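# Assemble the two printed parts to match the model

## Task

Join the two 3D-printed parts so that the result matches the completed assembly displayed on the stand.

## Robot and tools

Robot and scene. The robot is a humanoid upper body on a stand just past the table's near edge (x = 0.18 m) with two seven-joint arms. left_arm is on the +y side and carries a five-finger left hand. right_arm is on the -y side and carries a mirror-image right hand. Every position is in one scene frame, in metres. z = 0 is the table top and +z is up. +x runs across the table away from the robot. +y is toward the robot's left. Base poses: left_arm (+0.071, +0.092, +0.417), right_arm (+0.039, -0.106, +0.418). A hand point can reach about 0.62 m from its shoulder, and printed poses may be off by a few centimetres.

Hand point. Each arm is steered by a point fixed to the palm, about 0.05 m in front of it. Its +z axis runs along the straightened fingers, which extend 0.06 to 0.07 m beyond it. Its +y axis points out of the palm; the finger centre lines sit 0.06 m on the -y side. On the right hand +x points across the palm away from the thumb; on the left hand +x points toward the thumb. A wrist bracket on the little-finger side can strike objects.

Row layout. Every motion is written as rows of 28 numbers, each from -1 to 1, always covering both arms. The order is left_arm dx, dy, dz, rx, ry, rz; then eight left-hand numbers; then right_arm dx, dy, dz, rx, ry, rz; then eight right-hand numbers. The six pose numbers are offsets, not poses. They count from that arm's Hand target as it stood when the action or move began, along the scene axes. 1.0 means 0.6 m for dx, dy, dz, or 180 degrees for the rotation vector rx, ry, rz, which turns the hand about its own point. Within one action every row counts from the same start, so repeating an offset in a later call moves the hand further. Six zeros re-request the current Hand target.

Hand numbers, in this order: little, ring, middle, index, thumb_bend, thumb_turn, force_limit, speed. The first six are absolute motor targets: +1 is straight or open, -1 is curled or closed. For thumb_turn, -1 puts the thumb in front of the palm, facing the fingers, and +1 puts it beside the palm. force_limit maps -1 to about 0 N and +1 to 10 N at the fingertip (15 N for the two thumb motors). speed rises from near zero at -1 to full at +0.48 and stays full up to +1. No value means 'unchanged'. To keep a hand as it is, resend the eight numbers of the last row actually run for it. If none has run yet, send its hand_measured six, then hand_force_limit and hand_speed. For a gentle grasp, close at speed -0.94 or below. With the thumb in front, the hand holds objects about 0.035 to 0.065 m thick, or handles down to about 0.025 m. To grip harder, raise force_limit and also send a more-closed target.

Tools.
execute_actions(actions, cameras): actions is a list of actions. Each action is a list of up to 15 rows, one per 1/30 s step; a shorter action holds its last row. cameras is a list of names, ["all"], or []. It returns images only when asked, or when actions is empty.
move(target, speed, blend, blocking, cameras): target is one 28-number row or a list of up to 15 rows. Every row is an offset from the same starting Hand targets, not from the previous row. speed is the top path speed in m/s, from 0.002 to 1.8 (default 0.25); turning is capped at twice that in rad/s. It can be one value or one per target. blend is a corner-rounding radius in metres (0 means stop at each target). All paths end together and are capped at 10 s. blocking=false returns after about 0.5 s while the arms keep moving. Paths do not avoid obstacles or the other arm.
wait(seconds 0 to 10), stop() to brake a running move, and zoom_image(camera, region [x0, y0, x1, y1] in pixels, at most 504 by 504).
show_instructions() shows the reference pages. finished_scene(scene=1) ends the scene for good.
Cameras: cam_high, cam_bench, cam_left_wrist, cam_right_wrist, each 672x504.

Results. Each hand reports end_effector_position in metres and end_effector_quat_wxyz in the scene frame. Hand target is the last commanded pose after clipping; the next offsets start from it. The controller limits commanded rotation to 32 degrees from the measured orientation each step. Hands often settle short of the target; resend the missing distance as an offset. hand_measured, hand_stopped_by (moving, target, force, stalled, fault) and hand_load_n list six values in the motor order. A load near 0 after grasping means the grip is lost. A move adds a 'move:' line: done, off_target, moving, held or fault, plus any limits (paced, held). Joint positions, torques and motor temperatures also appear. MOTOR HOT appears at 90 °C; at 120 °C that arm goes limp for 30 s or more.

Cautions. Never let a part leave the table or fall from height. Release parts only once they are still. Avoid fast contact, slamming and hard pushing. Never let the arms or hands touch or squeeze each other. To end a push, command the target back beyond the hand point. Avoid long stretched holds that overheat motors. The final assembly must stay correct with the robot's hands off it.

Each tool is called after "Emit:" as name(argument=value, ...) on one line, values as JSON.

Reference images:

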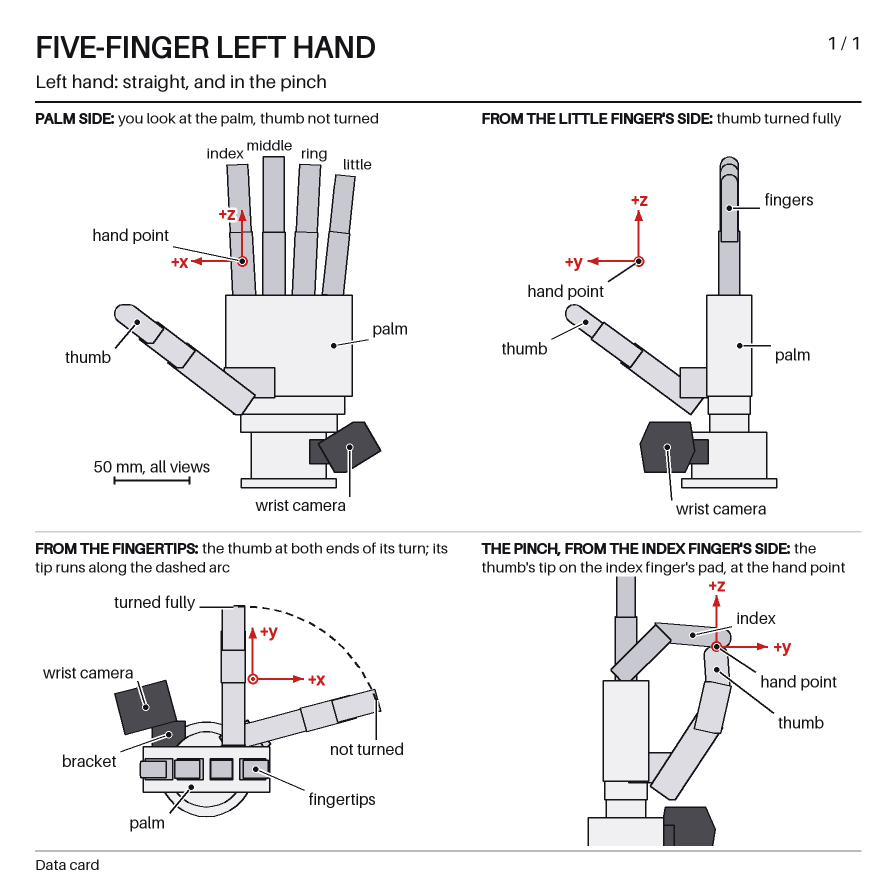

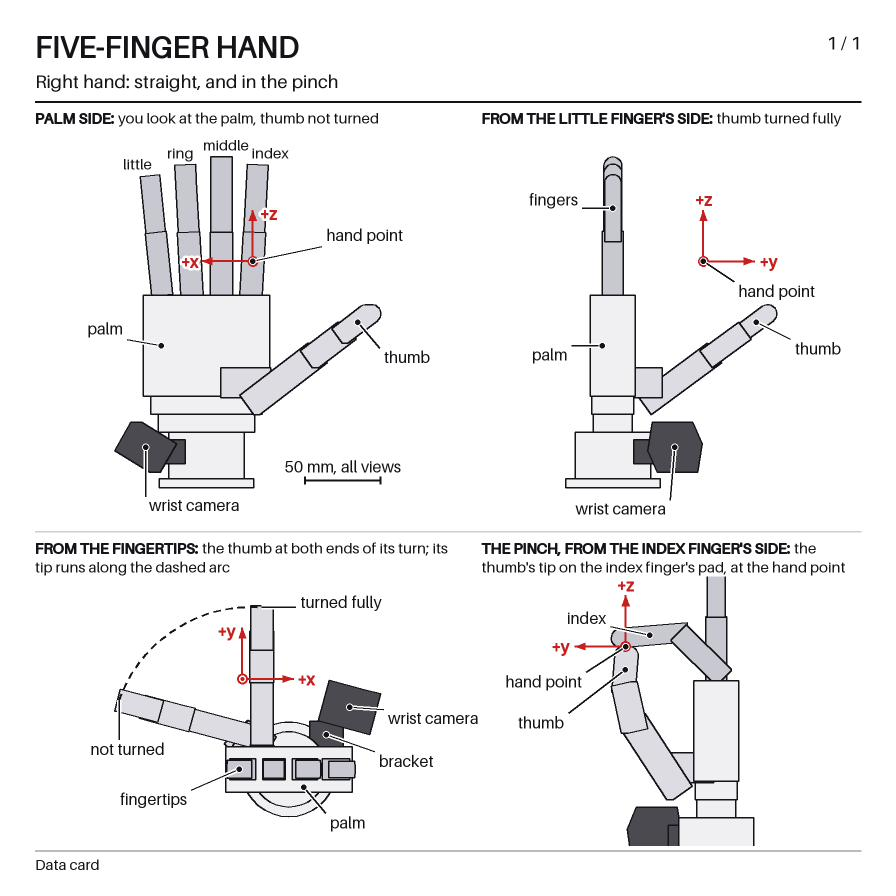

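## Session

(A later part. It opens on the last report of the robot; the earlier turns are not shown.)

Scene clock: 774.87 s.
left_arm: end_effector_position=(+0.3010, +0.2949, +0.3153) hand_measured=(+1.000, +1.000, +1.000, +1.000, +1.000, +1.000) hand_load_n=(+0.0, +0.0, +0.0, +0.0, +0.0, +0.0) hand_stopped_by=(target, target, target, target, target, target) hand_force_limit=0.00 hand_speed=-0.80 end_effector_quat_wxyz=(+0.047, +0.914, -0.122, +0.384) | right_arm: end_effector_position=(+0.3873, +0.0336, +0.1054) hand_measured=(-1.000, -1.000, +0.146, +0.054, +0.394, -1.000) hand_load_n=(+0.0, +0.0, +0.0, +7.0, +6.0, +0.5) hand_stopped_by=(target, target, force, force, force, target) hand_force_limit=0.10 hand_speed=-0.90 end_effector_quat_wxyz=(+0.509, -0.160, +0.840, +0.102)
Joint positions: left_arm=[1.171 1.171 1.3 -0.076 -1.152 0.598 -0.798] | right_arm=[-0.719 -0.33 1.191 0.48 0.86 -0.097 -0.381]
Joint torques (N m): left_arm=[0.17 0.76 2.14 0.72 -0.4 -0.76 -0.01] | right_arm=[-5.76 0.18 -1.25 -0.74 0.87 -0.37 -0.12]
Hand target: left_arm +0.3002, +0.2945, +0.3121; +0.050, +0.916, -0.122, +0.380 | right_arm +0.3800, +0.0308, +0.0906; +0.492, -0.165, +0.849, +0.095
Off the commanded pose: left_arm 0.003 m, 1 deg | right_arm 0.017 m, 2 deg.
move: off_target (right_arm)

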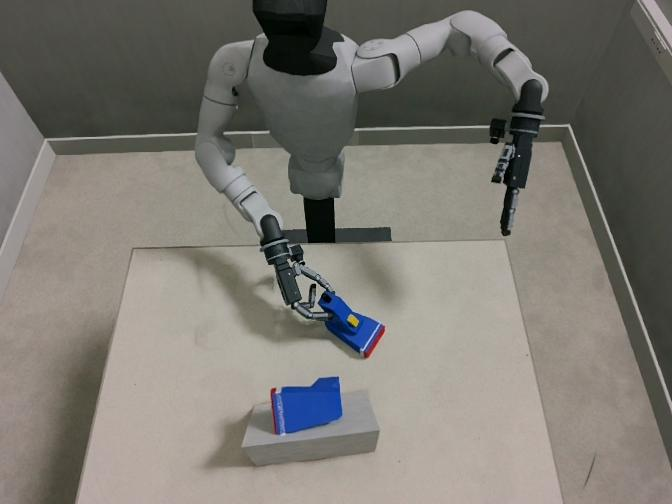

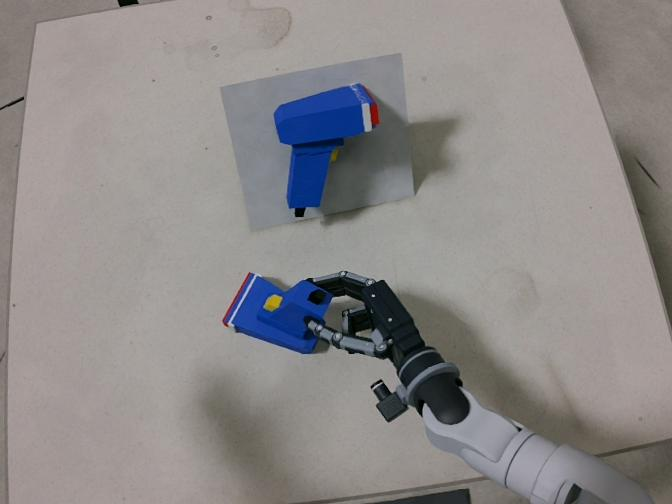

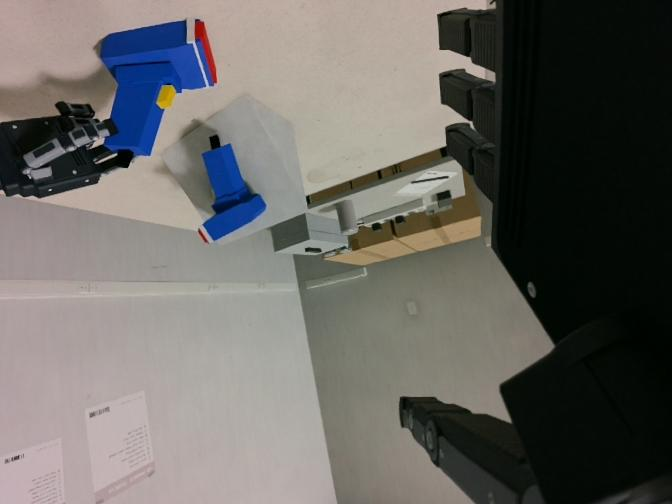

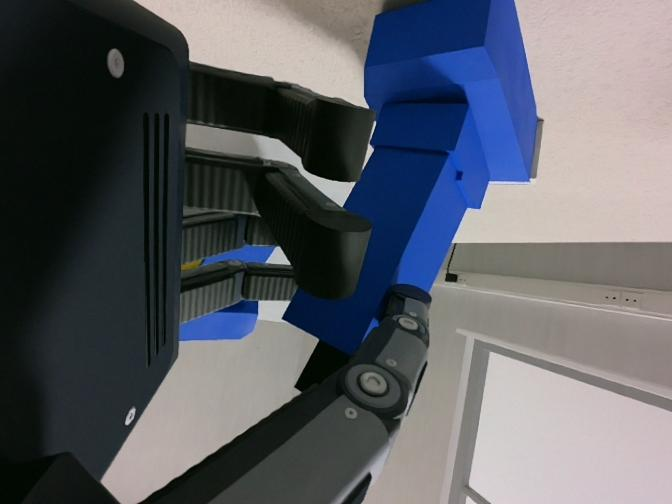

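Emit:
move(target=[[0,0,0,0,0,0,1,1,1,1,1,1,0,-0.8,0,0,-0.03,0,0,0,-1,-1,-0.7,-0.7,-0.4,-1,0.1,-0.9]], speed=0.04, cameras=["all"])

Emit:
zoom_image(camera="cam_left_wrist", region=[80, 0, 240, 160])

Emit:
zoom_image(camera="cam_right_wrist", region=[340, 0, 560, 260])

Scene clock: 804.07 s.
left_arm: end_effector_position=(+0.3010, +0.2949, +0.3153) hand_measured=(+1.000, +1.000, +1.000, +1.000, +1.000, +1.000) hand_load_n=(+0.0, +0.0, +0.0, +0.0, +0.0, +0.0) hand_stopped_by=(target, target, target, target, target, target) hand_force_limit=0.00 hand_speed=-0.80 end_effector_quat_wxyz=(+0.047, +0.914, -0.122, +0.384) | right_arm: end_effector_position=(+0.3888, +0.0368, +0.0933) hand_measured=(-1.000, -1.000, +0.146, +0.054, +0.394, -1.000) hand_load_n=(+0.0, +0.0, +1.0, +1.5, +3.5, +1.5) hand_stopped_by=(target, target, force, force, force, target) hand_force_limit=0.10 hand_speed=-0.90 end_effector_quat_wxyz=(+0.516, -0.158, +0.835, +0.108)
Joint positions: left_arm=[1.171 1.171 1.3 -0.076 -1.152 0.598 -0.798] | right_arm=[-0.719 -0.244 1.21 0.678 0.854 -0.218 -0.307]
Joint torques (N m): left_arm=[0.16 0.75 2.15 0.72 -0.39 -0.76 -0.01] | right_arm=[-5.44 0.16 -0.63 -0.09 1.05 0.17 -0.11]
Hand target: left_arm +0.3002, +0.2945, +0.3121; +0.050, +0.916, -0.122, +0.380 | right_arm +0.3800, +0.0308, +0.0726; +0.492, -0.165, +0.849, +0.095
Off the commanded pose: left_arm 0.003 m, 1 deg | right_arm 0.023 m, 4 deg.
move: off_target (right_arm)

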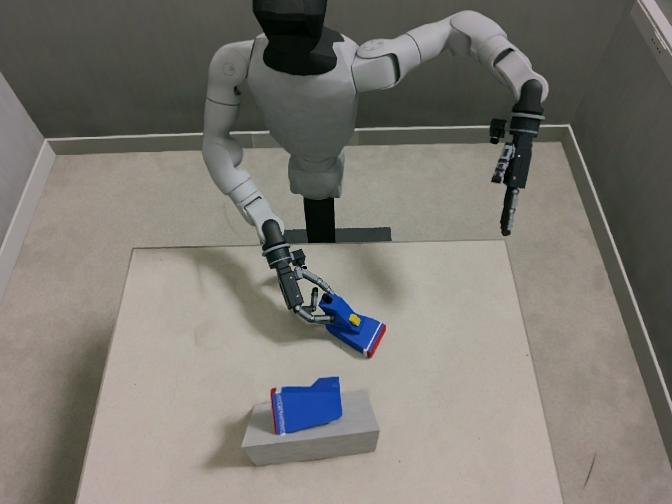

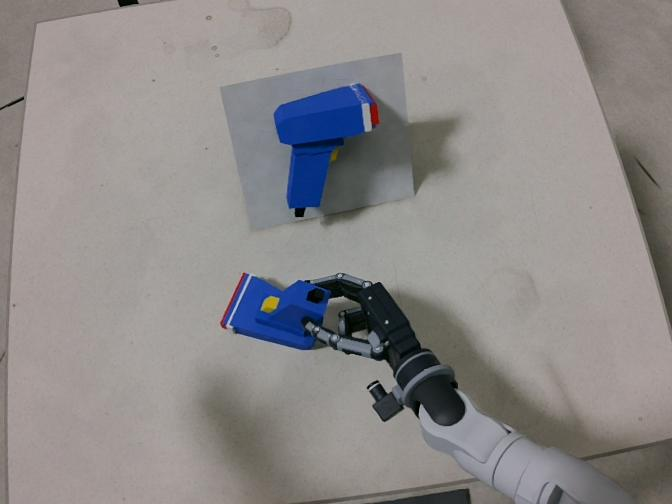

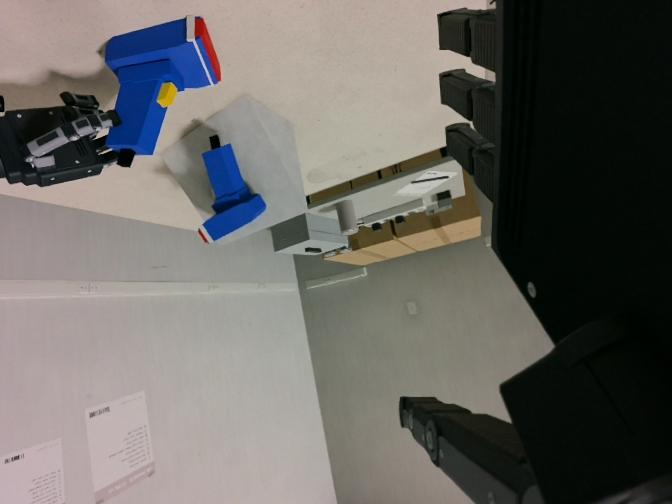

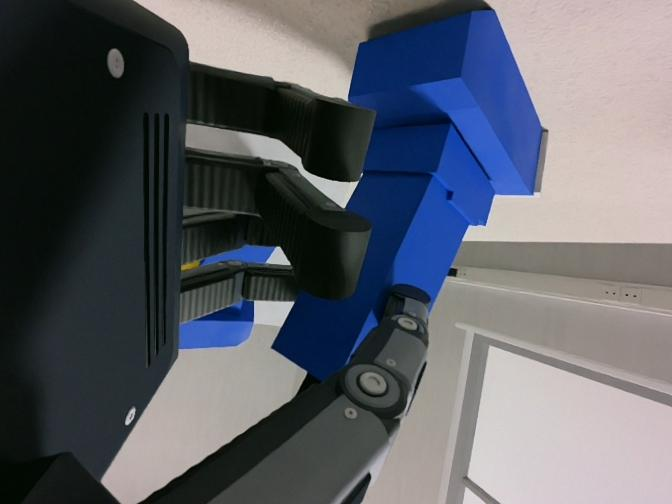

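Scaled by 3.150 from the camera's 672x504 image, which has a finer 960x720 frame.

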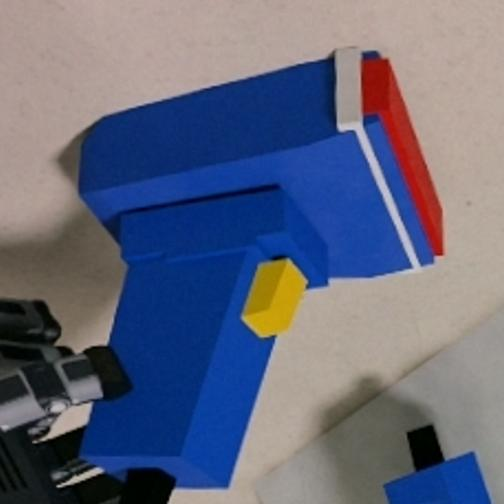

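Scaled by 1.938 from the camera's 672x504 image, which has a finer 960x720 frame.

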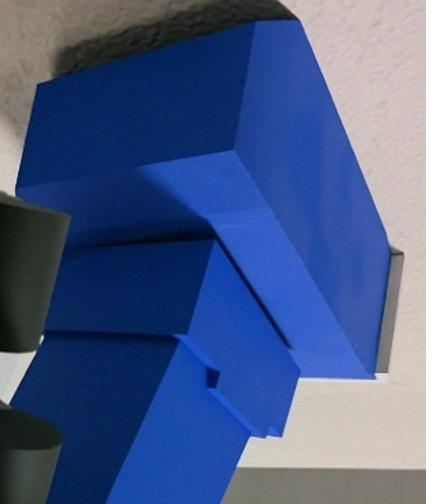

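Emit:
move(target=[[0,0,0,0,0,0,1,1,1,1,1,1,0,-0.8,0.008,0.006,0.028,0,0,0,-1,-1,-0.7,-0.7,-0.4,-1,0.1,-0.9],[0,0,0,0,0,0,1,1,1,1,1,1,0,-0.8,0.008,0.006,0.028,0,0,0,-1,-1,-0.8,-0.8,-0.6,-1,0.7,-0.9]], speed=0.04, cameras=["all"])

Emit:
zoom_image(camera="cam_left_wrist", region=[80, 0, 240, 160])

Emit:
zoom_image(camera="cam_right_wrist", region=[340, 0, 560, 260])

Scene clock: 824.57 s.
left_arm: end_effector_position=(+0.3010, +0.2949, +0.3153) hand_measured=(+1.000, +1.000, +1.000, +1.000, +1.000, +1.000) hand_load_n=(+0.0, +0.0, +0.0, +0.0, +0.0, +0.0) hand_stopped_by=(target, target, target, target, target, target) hand_force_limit=0.00 hand_speed=-0.80 end_effector_quat_wxyz=(+0.047, +0.914, -0.122, +0.384) | right_arm: end_effector_position=(+0.3873, +0.0368, +0.0952) hand_measured=(-1.000, -1.000, +0.114, +0.020, +0.382, -1.000) hand_load_n=(+0.0, +0.0, +8.0, +9.5, +13.0, +2.0) hand_stopped_by=(target, target, force, force, force, target) hand_force_limit=0.70 hand_speed=-0.90 end_effector_quat_wxyz=(+0.501, -0.162, +0.844, +0.099)
Joint positions: left_arm=[1.171 1.171 1.3 -0.076 -1.152 0.598 -0.798] | right_arm=[-0.729 -0.289 1.208 0.557 0.869 -0.113 -0.366]
Joint torques (N m): left_arm=[0.16 0.77 2.14 0.72 -0.39 -0.76 -0.01] | right_arm=[-6.97 -0.22 -1.73 -2.25 1.2 -0.3 -0.16]
Hand target: left_arm +0.3002, +0.2945, +0.3121; +0.050, +0.916, -0.122, +0.380 | right_arm +0.3848, +0.0344, +0.0894; +0.492, -0.165, +0.849, +0.095
Off the commanded pose: left_arm 0.003 m, 1 deg | right_arm 0.007 m, 1 deg.
move: off_target (right_arm); target 2's new numbers were sent with right_arm's hand 0.007 m and 1 deg from that target

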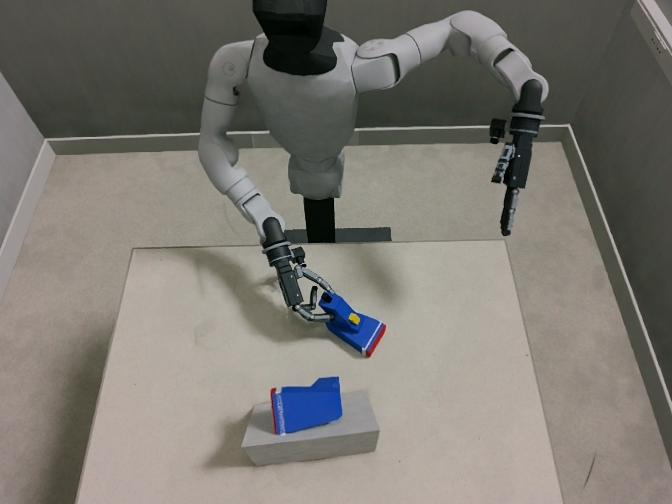

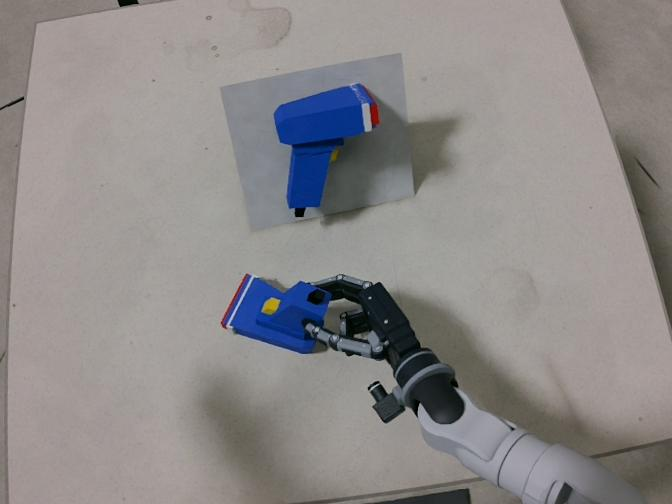

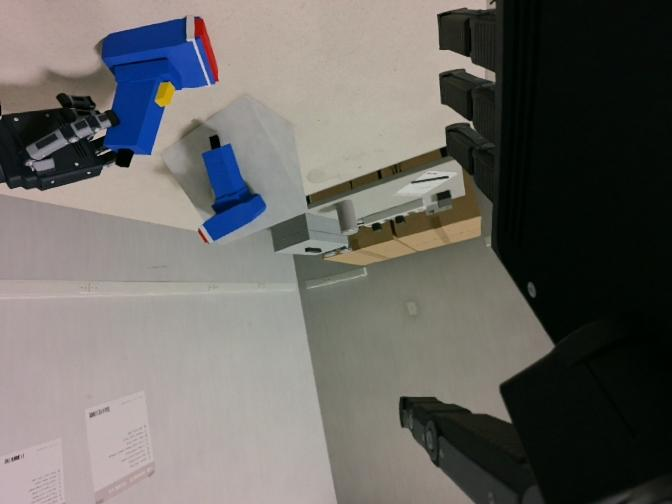

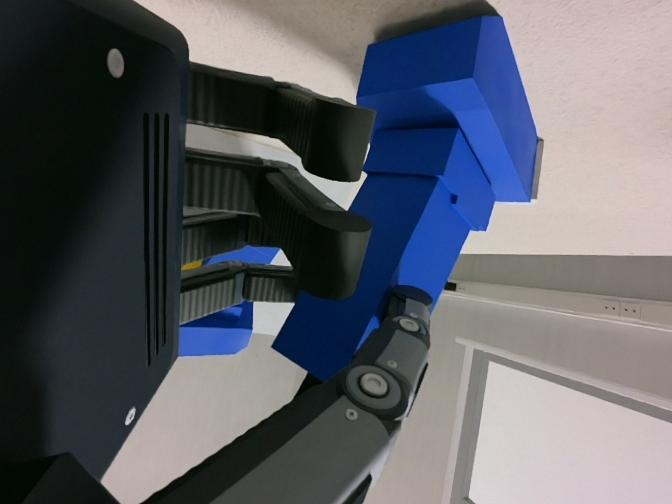

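Scaled by 3.150 from the camera's 672x504 image, which has a finer 960x720 frame.

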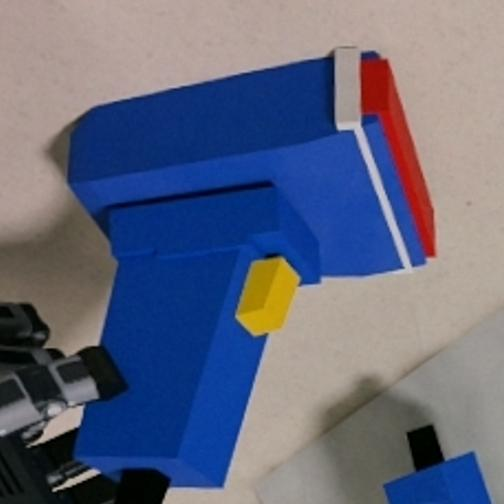

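Scaled by 1.938 from the camera's 672x504 image, which has a finer 960x720 frame.

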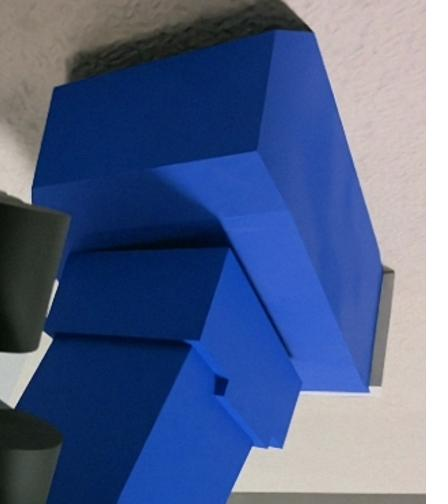

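Emit:
move(target=[[0,0,0,0,0,0,1,1,1,1,1,1,0,-0.8,-0.005,-0.003,-0.06,0,0,0,-1,-1,-0.8,-0.8,-0.6,-1,0.7,-0.9]], speed=0.04, cameras=["all"])

Emit:
zoom_image(camera="cam_left_wrist", region=[80, 0, 240, 160])

Emit:
zoom_image(camera="cam_right_wrist", region=[340, 0, 560, 260])

Scene clock: 833.43 s.
left_arm: end_effector_position=(+0.3010, +0.2949, +0.3153) hand_measured=(+1.000, +1.000, +1.000, +1.000, +1.000, +1.000) hand_load_n=(+0.0, +0.0, +0.0, +0.0, -0.5, +0.0) hand_stopped_by=(target, target, target, target, target, target) hand_force_limit=0.00 hand_speed=-0.80 end_effector_quat_wxyz=(+0.047, +0.914, -0.122, +0.384) | right_arm: end_effector_position=(+0.3960, +0.0428, +0.0906) hand_measured=(-1.000, -1.000, +0.114, +0.020, +0.382, -1.000) hand_load_n=(+0.0, +0.5, +5.0, +9.0, +12.5, +5.0) hand_stopped_by=(target, target, force, force, force, target) hand_force_limit=0.70 hand_speed=-0.90 end_effector_quat_wxyz=(+0.536, -0.154, +0.822, +0.118)
Joint positions: left_arm=[1.171 1.171 1.3 -0.076 -1.152 0.598 -0.798] | right_arm=[-0.739 -0.113 1.208 0.957 0.861 -0.382 -0.195]
Joint torques (N m): left_arm=[0.17 0.77 2.15 0.71 -0.39 -0.76 -0.01] | right_arm=[-3.97 0.16 0.44 1.32 1.05 1.58 -0.18]
Hand target: left_arm +0.3002, +0.2945, +0.3121; +0.050, +0.916, -0.122, +0.380 | right_arm +0.3818, +0.0326, +0.0534; +0.492, -0.165, +0.849, +0.095
Off the commanded pose: left_arm 0.003 m, 1 deg | right_arm 0.041 m, 7 deg.
move: off_target (right_arm)

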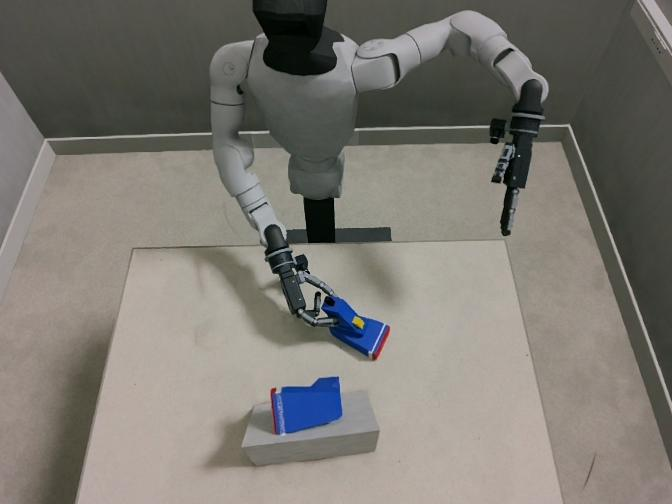

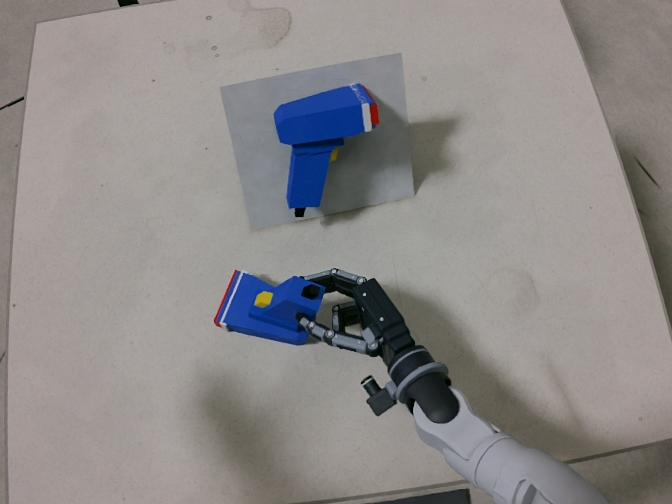

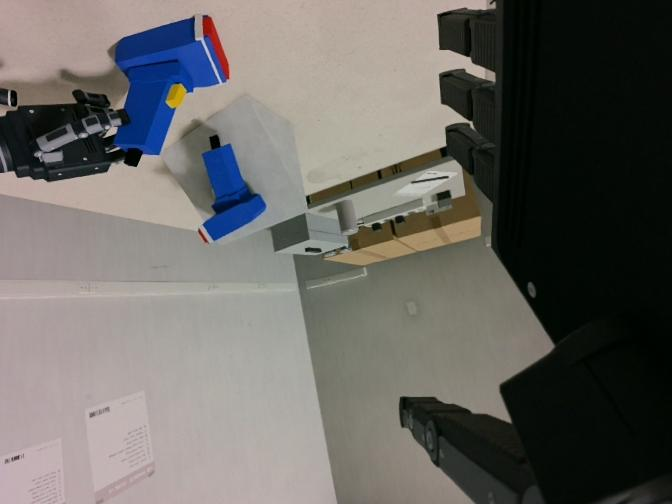

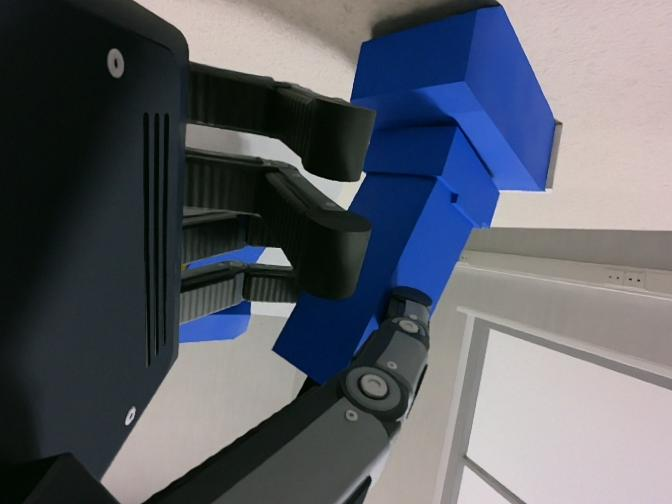

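Scaled by 3.150 from the camera's 672x504 image, which has a finer 960x720 frame.

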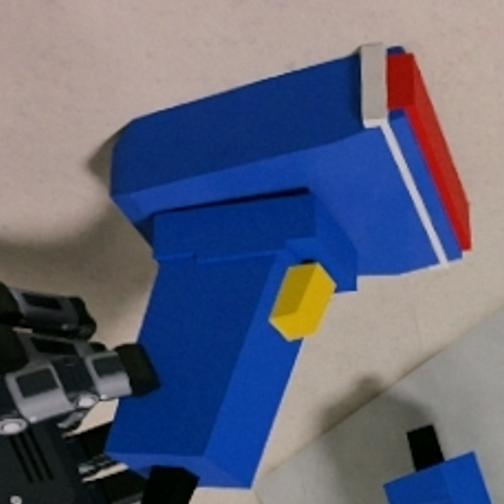

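Scaled by 1.938 from the camera's 672x504 image, which has a finer 960x720 frame.

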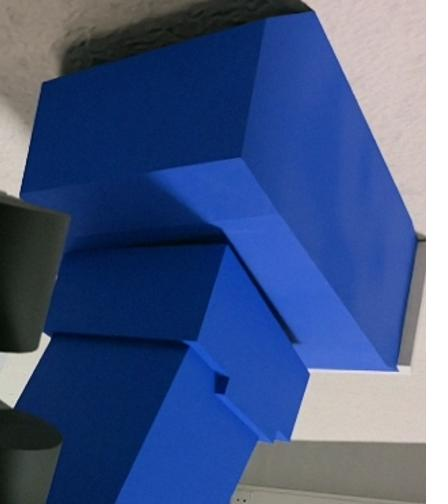

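Emit:
zoom_image(camera="cam_left_wrist", region=[170, 120, 290, 250])

Emit:
zoom_image(camera="cam_bench", region=[260, 70, 400, 220])

Emit:
zoom_image(camera="cam_left_wrist", region=[100, 10, 240, 130])

Scaled by 3.877 from the camera's 672x504 image, which has a finer 960x720 frame.

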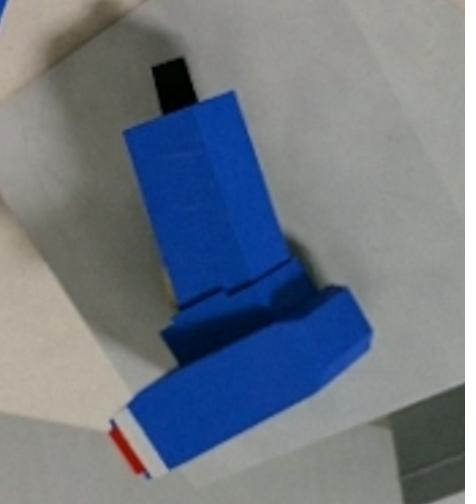

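Scaled by 3.360 from the camera's 672x504 image, which has a finer 960x720 frame.

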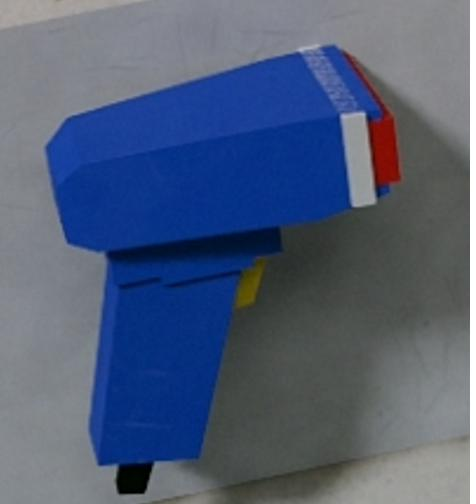

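Scaled by 3.600 from the camera's 672x504 image, which has a finer 960x720 frame.

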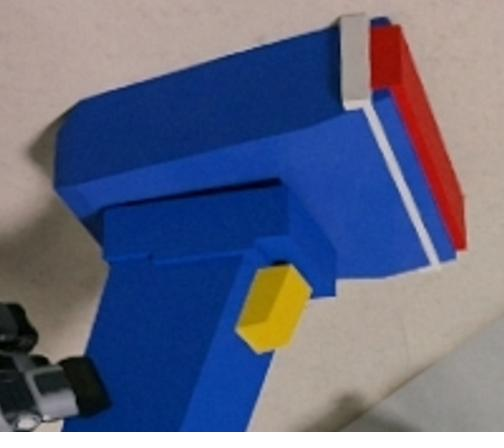

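Emit:
move(target=[[0,0,0,0,0,0,1,1,1,1,1,1,0,-0.8,0,0,0.05,0,0,0,-1,-1,-0.8,-0.8,-0.6,-1,0.7,-0.9],[0,0,0,0,0,0,1,1,1,1,1,1,0,-0.8,-0.01,0.0,0.01,-0.025,0.062,0,-1,-1,-0.8,-0.8,-0.6,-1,0.7,-0.9]], speed=0.04, cameras=["all"])

Emit:
zoom_image(camera="cam_left_wrist", region=[100, 10, 240, 130])

Emit:
zoom_image(camera="cam_right_wrist", region=[340, 0, 560, 260])

Scene clock: 859.43 s.
left_arm: end_effector_position=(+0.3010, +0.2949, +0.3153) hand_measured=(+1.000, +1.000, +1.000, +1.000, +1.000, +1.000) hand_load_n=(+0.0, +0.0, +0.0, +0.0, +0.0, +0.0) hand_stopped_by=(target, target, target, target, target, target) hand_force_limit=0.00 hand_speed=-0.80 end_effector_quat_wxyz=(+0.047, +0.914, -0.122, +0.384) | right_arm: end_effector_position=(+0.3947, +0.0400, +0.0916) hand_measured=(-1.000, -1.000, +0.112, +0.020, +0.382, -1.000) hand_load_n=(+0.0, +0.0, +3.5, +9.0, +10.5, +2.5) hand_stopped_by=(target, target, force, force, force, target) hand_force_limit=0.70 hand_speed=-0.90 end_effector_quat_wxyz=(+0.442, -0.161, +0.877, +0.095)
Joint positions: left_arm=[1.171 1.171 1.3 -0.076 -1.152 0.598 -0.798] | right_arm=[-0.843 -0.31 1.237 0.49 1.049 0.08 -0.412]
Joint torques (N m): left_arm=[0.17 0.77 2.14 0.72 -0.39 -0.76 -0.01] | right_arm=[-4.73 -0.31 0.29 -0.45 1.23 1.44 -0.3]
Hand target: left_arm +0.3002, +0.2945, +0.3121; +0.050, +0.916, -0.122, +0.380 | right_arm +0.3758, +0.0326, +0.0594; +0.400, -0.174, +0.896, +0.077
Off the commanded pose: left_arm 0.003 m, 1 deg | right_arm 0.038 m, 6 deg.
move: off_target (right_arm)

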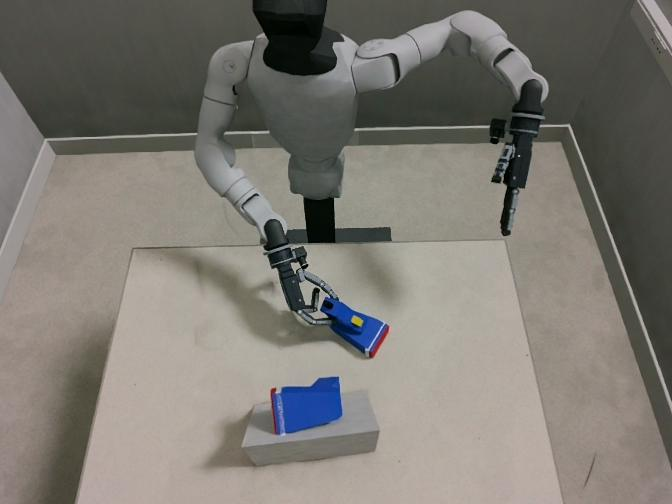

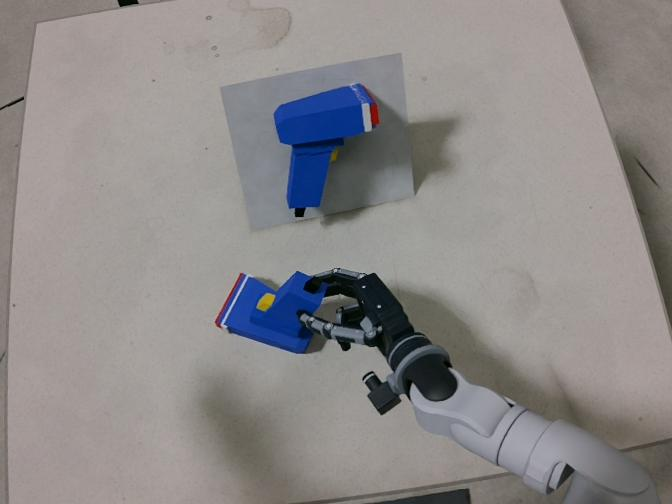

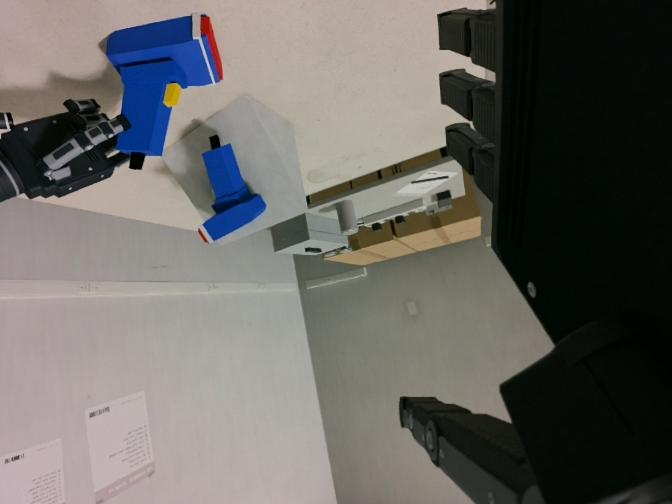

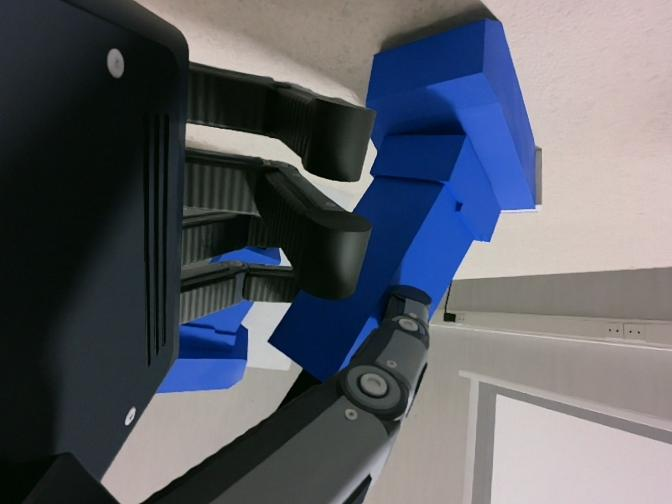

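Scaled by 3.600 from the camera's 672x504 image, which has a finer 960x720 frame.

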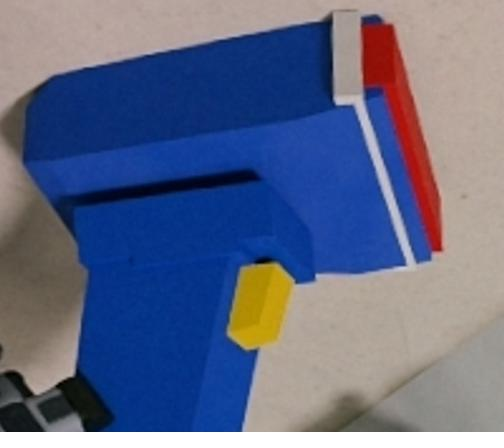

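Scaled by 1.938 from the camera's 672x504 image, which has a finer 960x720 frame.

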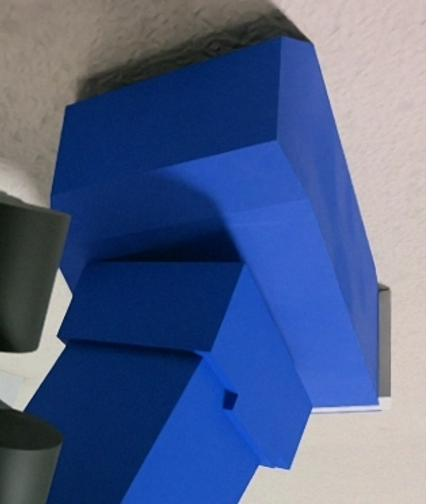

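Emit:
move(target=[[0,0,0,0,0,0,1,1,1,1,1,1,0,-0.8,0.03,0.012,0.055,0.01,-0.025,0,-1,-1,-0.8,-0.8,-0.6,-1,0.7,-0.9],[0,0,0,0,0,0,1,1,1,1,1,1,0,-0.8,0.03,0.012,0.055,0.01,-0.025,0,-1,-1,0.6,0.6,1,-1,0.7,-0.85]], speed=0.04, cameras=["all"])

Emit:
zoom_image(camera="cam_left_wrist", region=[100, 10, 240, 130])

Emit:
zoom_image(camera="cam_right_wrist", region=[340, 0, 560, 260])

Scene clock: 897.13 s.
left_arm: end_effector_position=(+0.3010, +0.2949, +0.3153) hand_measured=(+1.000, +1.000, +1.000, +1.000, +1.000, +1.000) hand_load_n=(+0.0, +0.0, +0.0, +0.0, +0.0, +0.0) hand_stopped_by=(target, target, target, target, target, target) hand_force_limit=0.00 hand_speed=-0.80 end_effector_quat_wxyz=(+0.047, +0.914, -0.122, +0.384) | right_arm: end_effector_position=(+0.3934, +0.0400, +0.0914) hand_measured=(-1.000, -1.000, +0.600, +0.600, +1.000, -1.000) hand_load_n=(+0.0, +0.0, +0.0, +0.0, +0.0, -0.5) hand_stopped_by=(target, target, target, target, target, target) hand_force_limit=0.70 hand_speed=-0.85 end_effector_quat_wxyz=(+0.437, -0.170, +0.879, +0.085)
Joint positions: left_arm=[1.171 1.171 1.3 -0.076 -1.152 0.598 -0.798] | right_arm=[-0.854 -0.32 1.238 0.457 1.049 0.123 -0.44]
Joint torques (N m): left_arm=[0.17 0.77 2.15 0.72 -0.38 -0.76 -0.01] | right_arm=[-8.12 -0.13 -2.71 -2.48 0.82 -0.91 -0.16]
Hand target: left_arm +0.3002, +0.2945, +0.3121; +0.050, +0.916, -0.122, +0.380 | right_arm +0.3938, +0.0398, +0.0924; +0.438, -0.171, +0.879, +0.085
Off the commanded pose: left_arm 0.003 m, 1 deg | right_arm 0.001 m, 0 deg.
move: done

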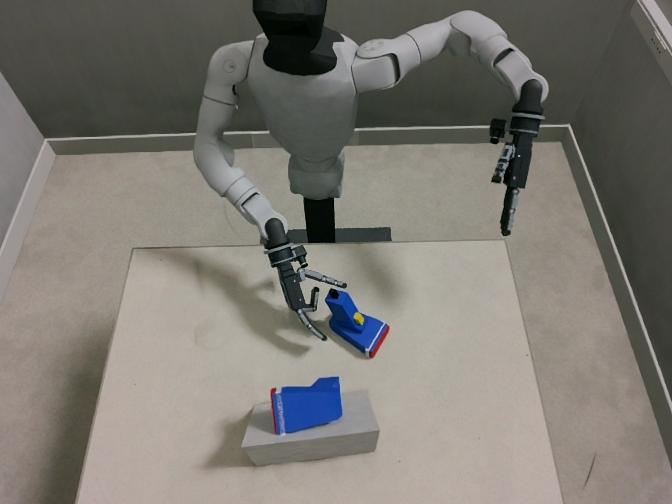

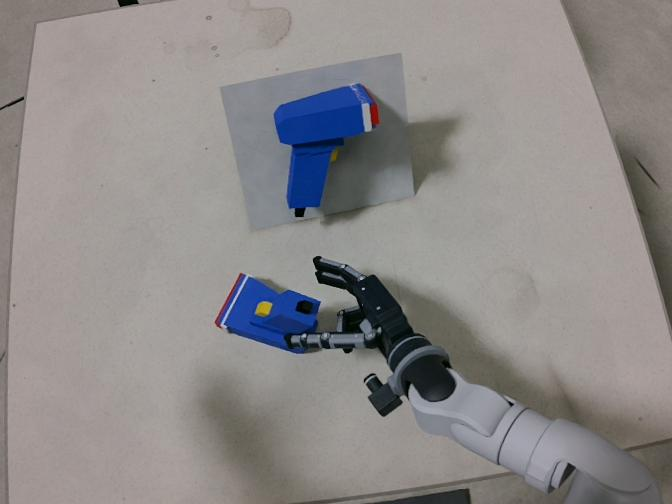

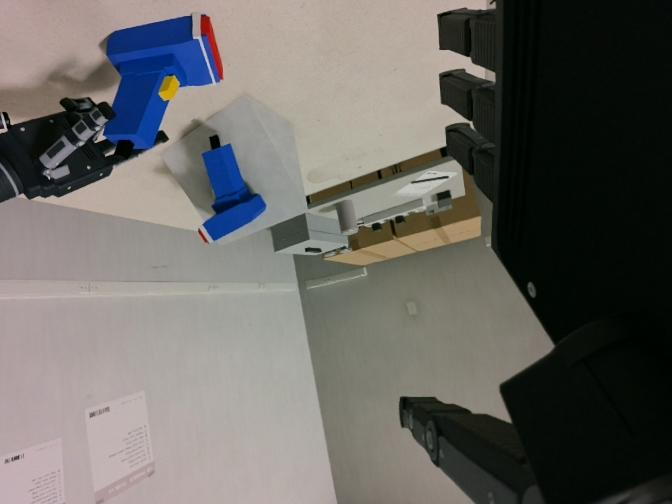

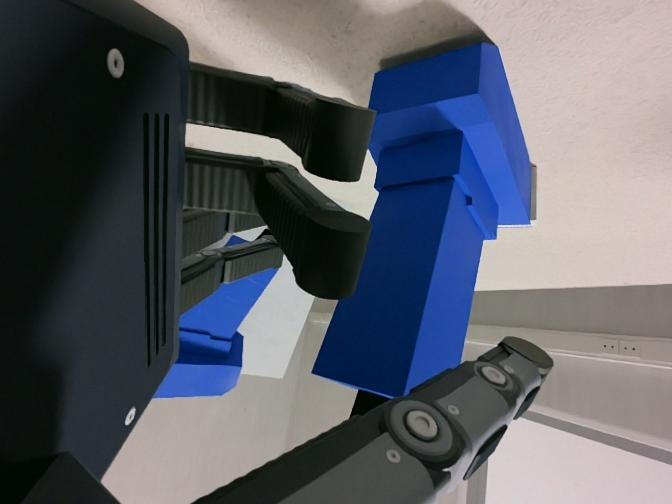

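Scaled by 3.600 from the camera's 672x504 image, which has a finer 960x720 frame.

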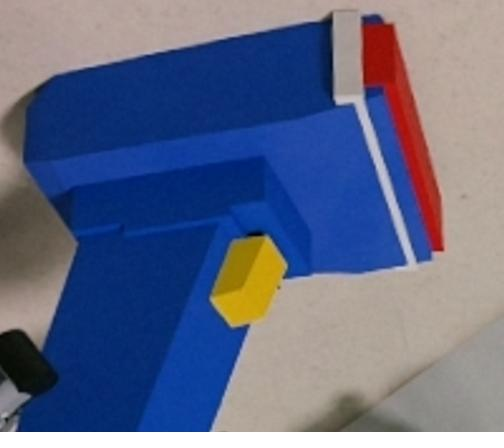

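Scaled by 1.938 from the camera's 672x504 image, which has a finer 960x720 frame.

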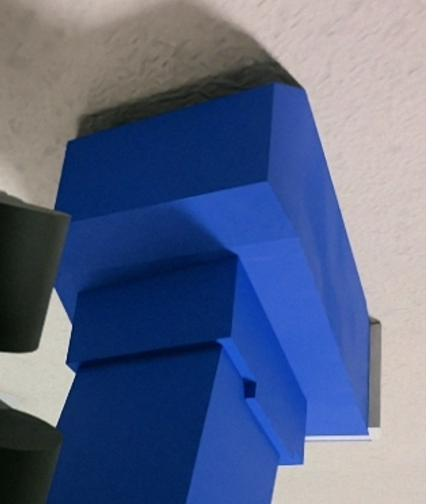

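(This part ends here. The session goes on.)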